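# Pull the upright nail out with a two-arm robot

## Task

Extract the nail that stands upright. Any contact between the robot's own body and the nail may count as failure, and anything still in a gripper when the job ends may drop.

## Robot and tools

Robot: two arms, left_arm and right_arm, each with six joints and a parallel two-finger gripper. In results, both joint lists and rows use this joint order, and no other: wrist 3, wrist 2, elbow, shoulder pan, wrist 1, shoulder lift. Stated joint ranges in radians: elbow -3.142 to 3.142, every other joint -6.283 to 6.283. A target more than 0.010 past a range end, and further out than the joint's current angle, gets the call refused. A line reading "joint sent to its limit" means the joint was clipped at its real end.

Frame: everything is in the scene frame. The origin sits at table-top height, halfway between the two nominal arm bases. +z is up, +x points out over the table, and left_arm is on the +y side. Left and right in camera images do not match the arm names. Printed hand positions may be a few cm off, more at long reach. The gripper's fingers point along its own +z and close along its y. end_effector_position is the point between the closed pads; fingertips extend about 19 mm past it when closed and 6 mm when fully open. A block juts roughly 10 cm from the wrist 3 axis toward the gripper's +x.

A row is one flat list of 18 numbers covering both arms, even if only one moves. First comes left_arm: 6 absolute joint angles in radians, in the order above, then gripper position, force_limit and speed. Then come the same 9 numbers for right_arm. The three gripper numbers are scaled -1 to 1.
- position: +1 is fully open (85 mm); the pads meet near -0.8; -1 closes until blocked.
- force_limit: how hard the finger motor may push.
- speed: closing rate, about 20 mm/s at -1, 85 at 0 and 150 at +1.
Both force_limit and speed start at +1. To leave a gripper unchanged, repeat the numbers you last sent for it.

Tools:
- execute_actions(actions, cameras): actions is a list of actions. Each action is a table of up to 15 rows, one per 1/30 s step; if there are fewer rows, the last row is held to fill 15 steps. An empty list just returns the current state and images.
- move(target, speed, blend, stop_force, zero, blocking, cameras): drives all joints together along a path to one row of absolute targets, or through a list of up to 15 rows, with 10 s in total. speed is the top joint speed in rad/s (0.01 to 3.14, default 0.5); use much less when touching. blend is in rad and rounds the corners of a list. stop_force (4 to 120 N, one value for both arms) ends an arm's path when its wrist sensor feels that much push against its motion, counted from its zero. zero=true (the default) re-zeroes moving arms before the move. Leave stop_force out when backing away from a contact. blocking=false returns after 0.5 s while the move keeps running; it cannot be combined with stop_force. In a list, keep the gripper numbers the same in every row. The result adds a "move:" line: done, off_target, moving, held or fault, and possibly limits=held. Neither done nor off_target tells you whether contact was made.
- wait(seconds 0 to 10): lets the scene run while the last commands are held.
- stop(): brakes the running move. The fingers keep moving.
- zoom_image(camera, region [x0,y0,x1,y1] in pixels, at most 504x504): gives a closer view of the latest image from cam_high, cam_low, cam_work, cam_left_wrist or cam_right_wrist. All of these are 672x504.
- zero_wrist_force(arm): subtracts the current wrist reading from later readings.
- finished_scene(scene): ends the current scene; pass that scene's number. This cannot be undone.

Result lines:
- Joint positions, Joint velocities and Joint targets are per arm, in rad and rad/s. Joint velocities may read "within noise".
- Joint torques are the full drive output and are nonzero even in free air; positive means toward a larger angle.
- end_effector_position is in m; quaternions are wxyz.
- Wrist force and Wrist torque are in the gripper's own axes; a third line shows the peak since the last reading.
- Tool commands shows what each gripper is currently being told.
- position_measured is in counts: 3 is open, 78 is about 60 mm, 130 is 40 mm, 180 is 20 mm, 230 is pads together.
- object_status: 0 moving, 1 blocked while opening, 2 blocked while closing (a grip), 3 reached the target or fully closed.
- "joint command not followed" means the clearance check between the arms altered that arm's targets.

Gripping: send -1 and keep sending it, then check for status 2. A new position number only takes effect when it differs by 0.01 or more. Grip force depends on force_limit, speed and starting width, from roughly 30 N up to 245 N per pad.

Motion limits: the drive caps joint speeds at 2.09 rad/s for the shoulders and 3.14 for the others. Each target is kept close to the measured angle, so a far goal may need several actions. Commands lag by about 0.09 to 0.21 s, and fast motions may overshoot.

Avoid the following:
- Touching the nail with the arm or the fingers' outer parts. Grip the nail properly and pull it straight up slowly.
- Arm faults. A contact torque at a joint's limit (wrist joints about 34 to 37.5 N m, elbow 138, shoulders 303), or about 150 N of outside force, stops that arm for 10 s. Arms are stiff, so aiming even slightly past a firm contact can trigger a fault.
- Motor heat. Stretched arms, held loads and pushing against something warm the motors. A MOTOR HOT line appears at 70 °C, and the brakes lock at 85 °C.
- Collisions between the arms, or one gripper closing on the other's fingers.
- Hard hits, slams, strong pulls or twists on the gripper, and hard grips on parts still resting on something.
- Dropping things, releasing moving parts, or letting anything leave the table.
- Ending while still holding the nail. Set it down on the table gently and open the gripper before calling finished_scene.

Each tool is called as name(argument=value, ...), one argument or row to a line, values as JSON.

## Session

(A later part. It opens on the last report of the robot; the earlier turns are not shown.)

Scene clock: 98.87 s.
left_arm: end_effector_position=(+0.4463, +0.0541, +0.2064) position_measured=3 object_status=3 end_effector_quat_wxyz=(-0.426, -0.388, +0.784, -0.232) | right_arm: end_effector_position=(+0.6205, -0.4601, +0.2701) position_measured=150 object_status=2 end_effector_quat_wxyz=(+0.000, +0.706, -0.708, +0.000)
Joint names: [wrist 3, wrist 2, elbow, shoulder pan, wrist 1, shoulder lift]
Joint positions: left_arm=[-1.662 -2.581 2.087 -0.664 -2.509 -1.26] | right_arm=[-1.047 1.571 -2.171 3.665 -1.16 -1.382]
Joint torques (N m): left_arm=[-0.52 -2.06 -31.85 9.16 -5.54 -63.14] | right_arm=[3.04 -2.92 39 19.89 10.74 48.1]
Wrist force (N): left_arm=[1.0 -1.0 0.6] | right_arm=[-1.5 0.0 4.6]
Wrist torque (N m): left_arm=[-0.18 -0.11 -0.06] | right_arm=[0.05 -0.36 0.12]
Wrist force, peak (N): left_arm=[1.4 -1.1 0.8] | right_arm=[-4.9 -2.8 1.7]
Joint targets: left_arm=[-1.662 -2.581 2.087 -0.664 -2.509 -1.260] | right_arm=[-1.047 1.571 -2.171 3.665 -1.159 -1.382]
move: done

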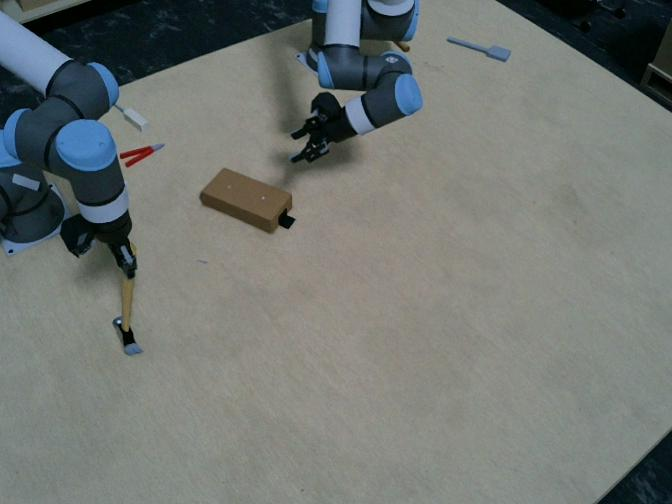

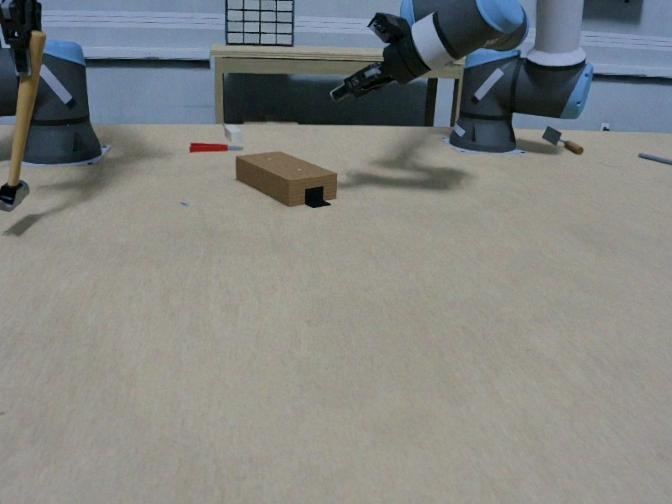

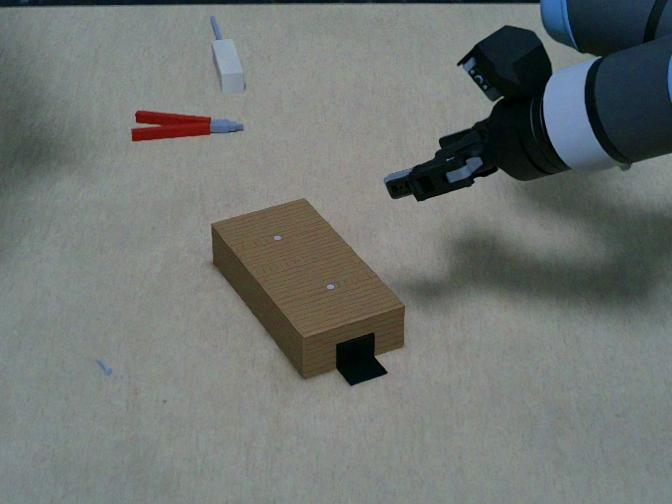

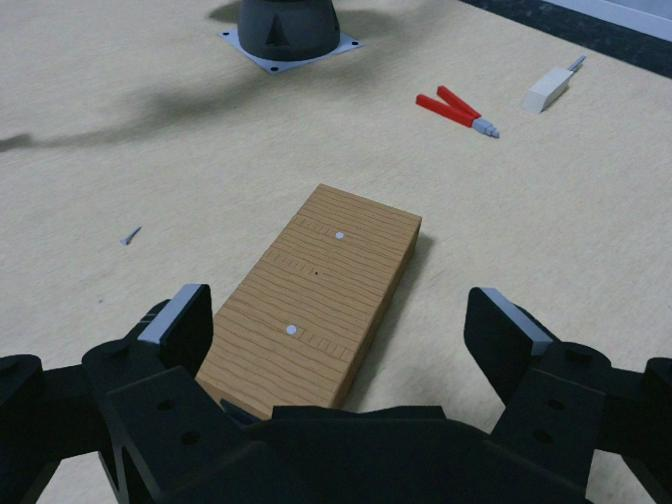

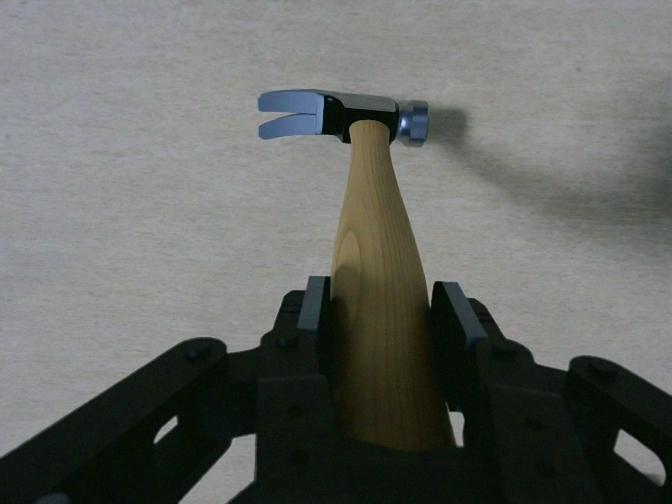

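Nail rests on the table. Now lay the hammer down.

move(
  target=[
    [-1.662,-2.5806,2.0869,-0.6641,-2.5094,-1.2595,1,1,1,-0.9844,1.571,-2.2517,3.7276,-0.9837,-1.4770,-1,0.7,-1],
    [-1.662,-2.5806,2.0869,-0.6641,-2.5094,-1.2595,1,1,1,-0.9287,1.571,-2.2742,3.7833,-0.8913,-1.5469,-1,0.7,-1],
  ],
  speed=0.12,
  blend=0.02,
  stop_force=28,
  cameras=["cam_right_wrist"],
)

Scene clock: 101.20 s.
left_arm: end_effector_position=(+0.4463, +0.0541, +0.2064) position_measured=3 object_status=3 end_effector_quat_wxyz=(-0.426, -0.388, +0.784, -0.232) | right_arm: end_effector_position=(+0.6224, -0.4386, +0.2276) position_measured=150 object_status=2 end_effector_quat_wxyz=(+0.000, +0.706, -0.708, +0.000)
Joint names: [wrist 3, wrist 2, elbow, shoulder pan, wrist 1, shoulder lift]
Joint positions: left_arm=[-1.662 -2.581 2.087 -0.664 -2.509 -1.26] | right_arm=[-1.014 1.571 -2.213 3.698 -1.066 -1.432]
Joint torques (N m): left_arm=[-0.37 -2.05 -31.27 8.66 -6.28 -59.2] | right_arm=[-1.97 -2.04 38.8 -18.53 -1.76 45.05]
Wrist force (N): left_arm=[1.3 -1.0 0.8] | right_arm=[-5.0 -3.7 -8.3]
Wrist torque (N m): left_arm=[-0.18 -0.15 -0.06] | right_arm=[0.89 -0.21 -0.12]
Wrist force, peak (N): left_arm=[1.2 -1.0 1.1] | right_arm=[-12.4 4.2 -41.6]
Joint targets: left_arm=[-1.662 -2.581 2.087 -0.664 -2.509 -1.260] | right_arm=[-1.014 1.571 -2.213 3.698 -1.066 -1.432]
move: contact (right_arm); path passed 0 of 2 targets; right_arm: the wrist 1 is farthest, 0.175 rad from its target
Images, in order (width x height): cam_right_wrist 672x504.

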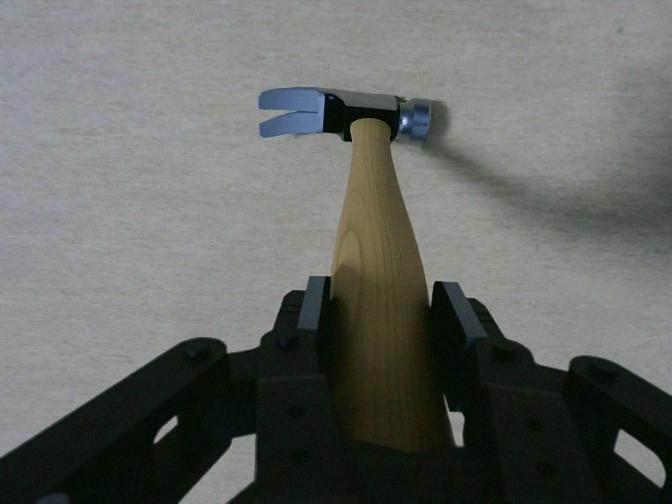

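move(
  target=[
    [-1.662,-2.5806,2.0869,-0.6641,-2.5094,-1.2595,1,1,1,-0.9345,1.571,-2.2252,3.7775,-1.0037,-1.4835,-1,0.7,-1],
    [-1.662,-2.5806,2.0869,-0.6641,-2.5094,-1.2595,1,1,1,-0.8709,1.571,-2.2493,3.8411,-0.8908,-1.5723,-1,0.7,-1],
    [-1.662,-2.5806,2.0869,-0.6641,-2.5094,-1.2595,1,1,1,-0.8392,1.571,-2.2747,3.8728,-0.7784,-1.6593,-1,0.7,-1],
  ],
  speed=0.12,
  blend=0.02,
  stop_force=30,
  cameras=["cam_right_wrist","cam_low"],
)

Scene clock: 105.97 s.
left_arm: end_effector_position=(+0.4463, +0.0541, +0.2064) position_measured=3 object_status=3 end_effector_quat_wxyz=(-0.426, -0.388, +0.784, -0.232) | right_arm: end_effector_position=(+0.6203, -0.3192, +0.1001) position_measured=150 object_status=2 end_effector_quat_wxyz=(+0.000, +0.706, -0.708, +0.000)
Joint names: [wrist 3, wrist 2, elbow, shoulder pan, wrist 1, shoulder lift]
Joint positions: left_arm=[-1.662 -2.581 2.087 -0.664 -2.509 -1.26] | right_arm=[-0.839 1.571 -2.275 3.873 -0.778 -1.659]
Joint torques (N m): left_arm=[-0.67 -2.31 -30.34 7.22 -6.64 -59.43] | right_arm=[3 0.35 25.45 18.82 8.4 34.4]
Wrist force (N): left_arm=[1.0 -0.9 0.9] | right_arm=[-4.8 0.1 -4.6]
Wrist torque (N m): left_arm=[-0.18 -0.09 -0.06] | right_arm=[-0.14 0.04 0.19]
Wrist force, peak (N): left_arm=[1.4 -1.1 0.7] | right_arm=[-22.0 -0.4 -54.0]
Joint targets: left_arm=[-1.662 -2.581 2.087 -0.664 -2.509 -1.260] | right_arm=[-0.839 1.571 -2.275 3.873 -0.778 -1.659]
move: done
Images, in order (width x height): cam_low 672x504, cam_right_wrist 672x504.

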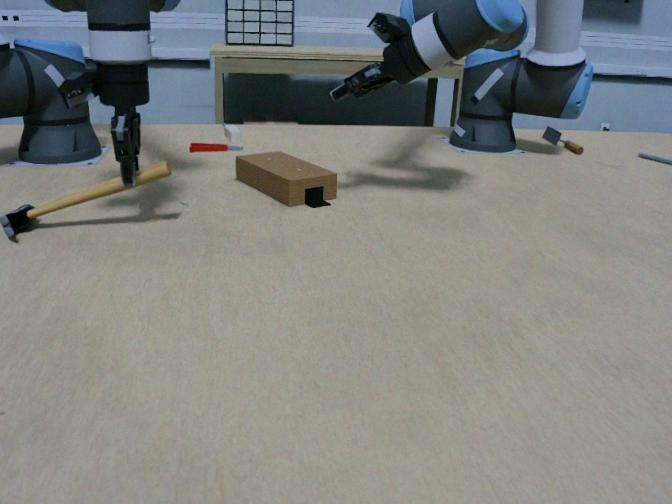

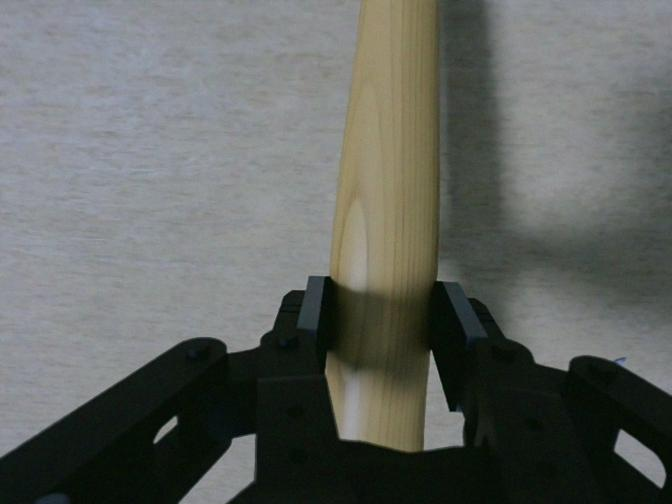

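move(
  target=[
    [-1.662,-2.5806,2.0869,-0.6641,-2.5094,-1.2595,1,1,1,-0.8288,1.571,-2.2962,3.8832,-0.6873,-1.7289,-1,0.7,-1],
    [-1.662,-2.5806,2.0869,-0.6641,-2.5094,-1.2595,1,1,1,-0.8257,1.571,-2.3129,3.8863,-0.6114,-1.7881,-1,0.7,-1],
  ],
  speed=0.06,
  blend=0.01,
  stop_force=18,
  cameras=["cam_right_wrist","cam_low"],
)

Scene clock: 112.57 s.
left_arm: end_effector_position=(+0.4463, +0.0541, +0.2064) position_measured=3 object_status=3 end_effector_quat_wxyz=(-0.426, -0.388, +0.784, -0.232) | right_arm: end_effector_position=(+0.6204, -0.3090, +0.0319) position_measured=150 object_status=2 end_effector_quat_wxyz=(+0.000, +0.706, -0.708, +0.000)
Joint names: [wrist 3, wrist 2, elbow, shoulder pan, wrist 1, shoulder lift]
Joint positions: left_arm=[-1.662 -2.581 2.087 -0.664 -2.509 -1.26] | right_arm=[-0.826 1.571 -2.31 3.886 -0.623 -1.779]
Joint torques (N m): left_arm=[-0.52 -2.21 -32.36 9.26 -6.42 -59.86] | right_arm=[-2.13 3 34.96 -14.79 1.39 68.81]
Wrist force (N): left_arm=[1.3 -0.8 0.5] | right_arm=[-0.9 1.9 -1.1]
Wrist torque (N m): left_arm=[-0.16 -0.16 -0.06] | right_arm=[-0.03 0.04 0.31]
Wrist force, peak (N): left_arm=[1.5 -1.1 1.1] | right_arm=[3.2 4.9 -28.1]
Joint targets: left_arm=[-1.662 -2.581 2.087 -0.664 -2.509 -1.260] | right_arm=[-0.826 1.571 -2.310 3.886 -0.623 -1.779]
move: contact (right_arm); path passed 1 of 2 targets; right_arm: the wrist 1 is farthest, 0.011 rad from its target
Images, in order (width x height): cam_low 672x504, cam_right_wrist 672x504.

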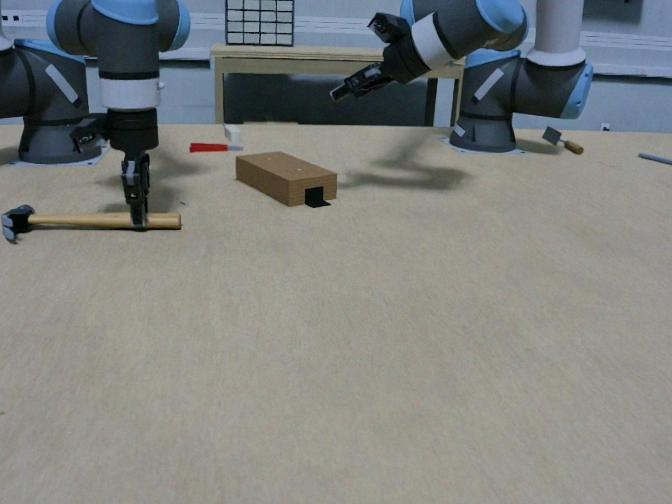

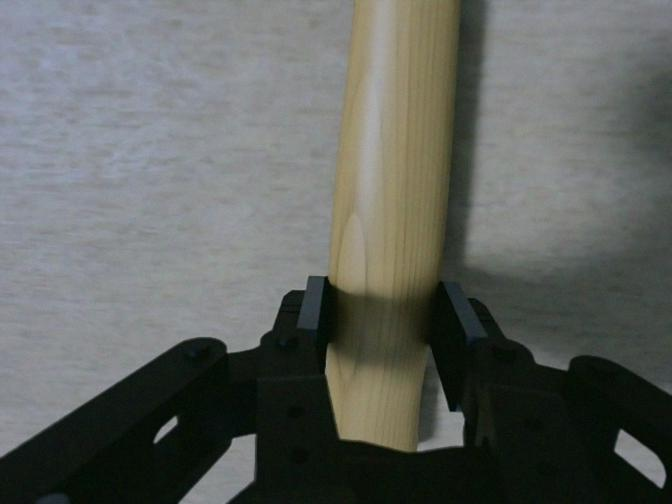

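move(
  target=[-1.662,-2.5806,2.0869,-0.6641,-2.5094,-1.2595,1,1,1,-0.8257,1.571,-2.3125,3.8863,-0.6133,-1.7866,-1,0.7,-1],
  speed=0.02,
  stop_force=22,
  cameras=[],
)

move(
  target=[-1.662,-2.5806,2.0869,-0.6641,-2.5094,-1.2595,1,1,1,-0.8257,1.571,-2.3125,3.8863,-0.6133,-1.7866,0.6,0.7,-1],
  speed=0.02,
  cameras=["cam_right_wrist"],
)

move(
  target=[-1.662,-2.5806,2.0869,-0.6641,-2.5094,-1.2595,1,1,1,-0.8288,1.571,-2.2962,3.8832,-0.6873,-1.7289,0.6,0.7,-1],
  speed=0.1,
  cameras=[],
)

move(
  target=[-1.662,-2.5806,2.0869,-0.6641,-2.5094,-1.2595,1,1,1,-0.8392,1.571,-2.2747,3.8728,-0.7784,-1.6593,0.6,0.7,-1],
  speed=0.15,
)

Scene clock: 114.50 s.
left_arm: end_effector_position=(+0.4463, +0.0541, +0.2064) position_measured=3 object_status=3 end_effector_quat_wxyz=(-0.426, -0.388, +0.784, -0.232) | right_arm: end_effector_position=(+0.6205, -0.3089, +0.0311) position_measured=150 object_status=2 end_effector_quat_wxyz=(+0.000, +0.706, -0.708, +0.000)
Joint names: [wrist 3, wrist 2, elbow, shoulder pan, wrist 1, shoulder lift]
Joint positions: left_arm=[-1.662 -2.581 2.087 -0.664 -2.509 -1.26] | right_arm=[-0.826 1.571 -2.311 3.886 -0.621 -1.781]
Joint torques (N m): left_arm=[-0.22 -2.2 -30.96 9.32 -6.95 -59.28] | right_arm=[0.76 3.08 33.29 -3.34 0.64 65.79]
Wrist force (N): left_arm=[1.1 -0.8 0.7] | right_arm=[-2.2 1.7 -3.9]
Wrist torque (N m): left_arm=[-0.16 -0.13 -0.06] | right_arm=[-0.12 0.00 0.62]
Wrist force, peak (N): left_arm=[1.5 -1.1 0.9] | right_arm=[6.9 8.5 -29.9]
Joint targets: left_arm=[-1.662 -2.581 2.087 -0.664 -2.509 -1.260] | right_arm=[-0.826 1.571 -2.311 3.886 -0.621 -1.781]
move: contact (right_arm)
No camera images: "cameras" was empty.

Scene clock: 116.60 s.
left_arm: end_effector_position=(+0.4463, +0.0541, +0.2064) position_measured=3 object_status=3 end_effector_quat_wxyz=(-0.426, -0.388, +0.784, -0.232) | right_arm: end_effector_position=(+0.6203, -0.3087, +0.0279) position_measured=53 object_status=0 end_effector_quat_wxyz=(+0.000, +0.706, -0.708, +0.000)
Joint names: [wrist 3, wrist 2, elbow, shoulder pan, wrist 1, shoulder lift]
Joint positions: left_arm=[-1.662 -2.581 2.087 -0.664 -2.509 -1.26] | right_arm=[-0.826 1.571 -2.313 3.886 -0.613 -1.787]
Joint torques (N m): left_arm=[-0.68 -2.36 -32.06 10.53 -7.19 -57.03] | right_arm=[2.38 3.12 26.2 19.45 8.22 41.51]
Wrist force (N): left_arm=[1.0 -0.7 0.8] | right_arm=[-1.9 0.6 -1.5]
Wrist torque (N m): left_arm=[-0.15 -0.11 -0.06] | right_arm=[0.20 -0.07 0.09]
Wrist force, peak (N): left_arm=[1.2 -1.0 0.9] | right_arm=[-2.1 1.9 -4.4]
Joint targets: left_arm=[-1.662 -2.581 2.087 -0.664 -2.509 -1.260] | right_arm=[-0.826 1.571 -2.313 3.886 -0.613 -1.787]
move: done
Images, in order (width x height): cam_right_wrist 672x504.

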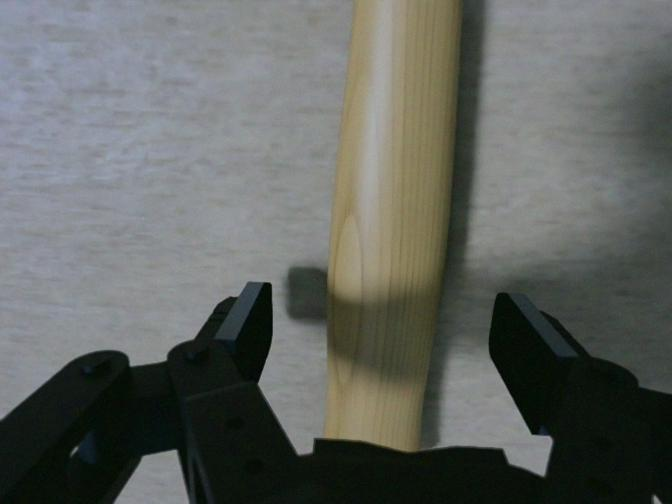

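Scene clock: 117.70 s.
left_arm: end_effector_position=(+0.4463, +0.0541, +0.2064) position_measured=3 object_status=3 end_effector_quat_wxyz=(-0.426, -0.388, +0.784, -0.232) | right_arm: end_effector_position=(+0.6203, -0.3111, +0.0600) position_measured=53 object_status=3 end_effector_quat_wxyz=(+0.000, +0.706, -0.708, +0.000)
Joint names: [wrist 3, wrist 2, elbow, shoulder pan, wrist 1, shoulder lift]
Joint positions: left_arm=[-1.662 -2.581 2.087 -0.664 -2.509 -1.26] | right_arm=[-0.829 1.571 -2.296 3.883 -0.687 -1.729]
Joint torques (N m): left_arm=[-0.67 -2.54 -31.76 6.41 -7.22 -58.03] | right_arm=[-2.36 3.05 37.49 -16.39 -0.27 64.1]
Wrist force (N): left_arm=[1.1 -0.8 0.7] | right_arm=[-1.3 0.0 -1.4]
Wrist torque (N m): left_arm=[-0.16 -0.12 -0.06] | right_arm=[0.09 -0.16 0.11]
Wrist force, peak (N): left_arm=[1.4 -1.0 0.7] | right_arm=[-1.5 0.1 -2.6]
Joint targets: left_arm=[-1.662 -2.581 2.087 -0.664 -2.509 -1.260] | right_arm=[-0.829 1.571 -2.296 3.883 -0.687 -1.729]
move: done
No camera images: "cameras" was empty.

Scene clock: 118.73 s.
left_arm: end_effector_position=(+0.4463, +0.0541, +0.2064) position_measured=3 object_status=3 end_effector_quat_wxyz=(-0.426, -0.388, +0.784, -0.232) | right_arm: end_effector_position=(+0.6203, -0.3192, +0.1001) position_measured=53 object_status=3 end_effector_quat_wxyz=(+0.000, +0.706, -0.708, +0.000)
Joint names: [wrist 3, wrist 2, elbow, shoulder pan, wrist 1, shoulder lift]
Joint positions: left_arm=[-1.662 -2.581 2.087 -0.664 -2.509 -1.26] | right_arm=[-0.839 1.571 -2.275 3.873 -0.778 -1.659]
Joint torques (N m): left_arm=[-0.64 -2.69 -31.48 7.86 -7.11 -56.49] | right_arm=[-2.86 2.88 40 -17.2 -0.52 61.81]
Wrist force (N): left_arm=[1.2 -1.0 0.7] | right_arm=[-1.4 0.2 -1.8]
Wrist torque (N m): left_arm=[-0.18 -0.13 -0.06] | right_arm=[0.11 -0.14 0.12]
Wrist force, peak (N): left_arm=[1.3 -1.1 0.7] | right_arm=[-1.3 0.3 -2.8]
Joint targets: left_arm=[-1.662 -2.581 2.087 -0.664 -2.509 -1.260] | right_arm=[-0.839 1.571 -2.275 3.873 -0.778 -1.659]
move: done

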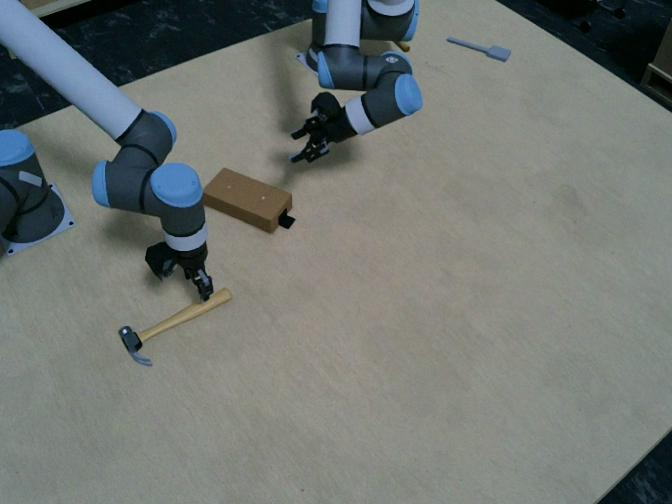

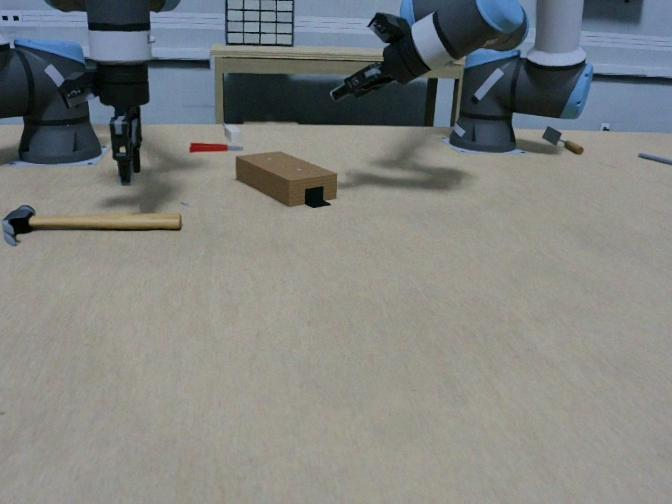

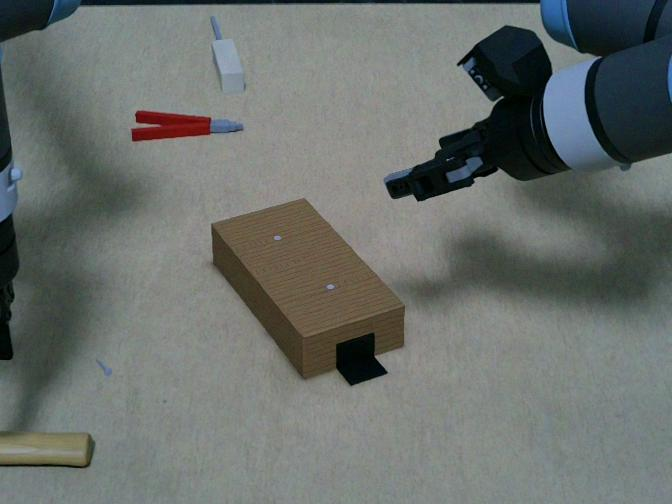

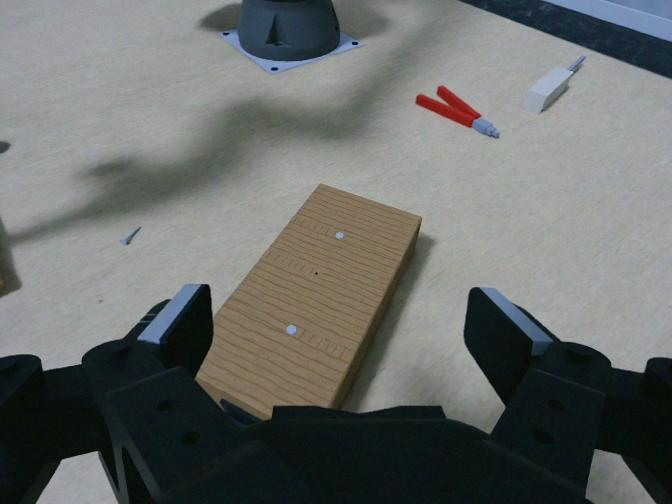

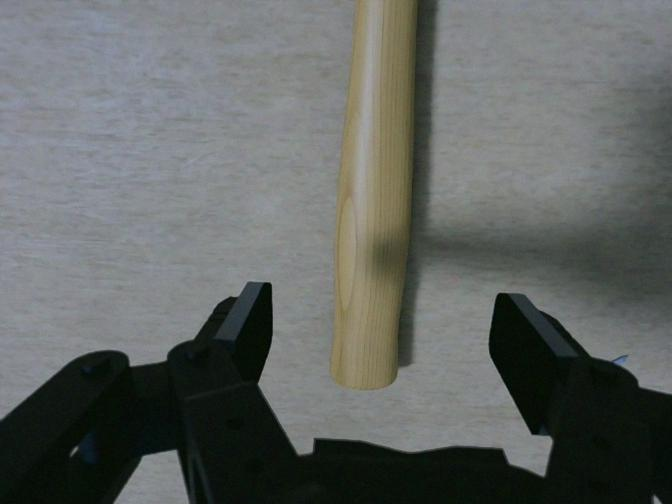

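finished_scene(
  scene=2,
)

The scene is finished: the task was done.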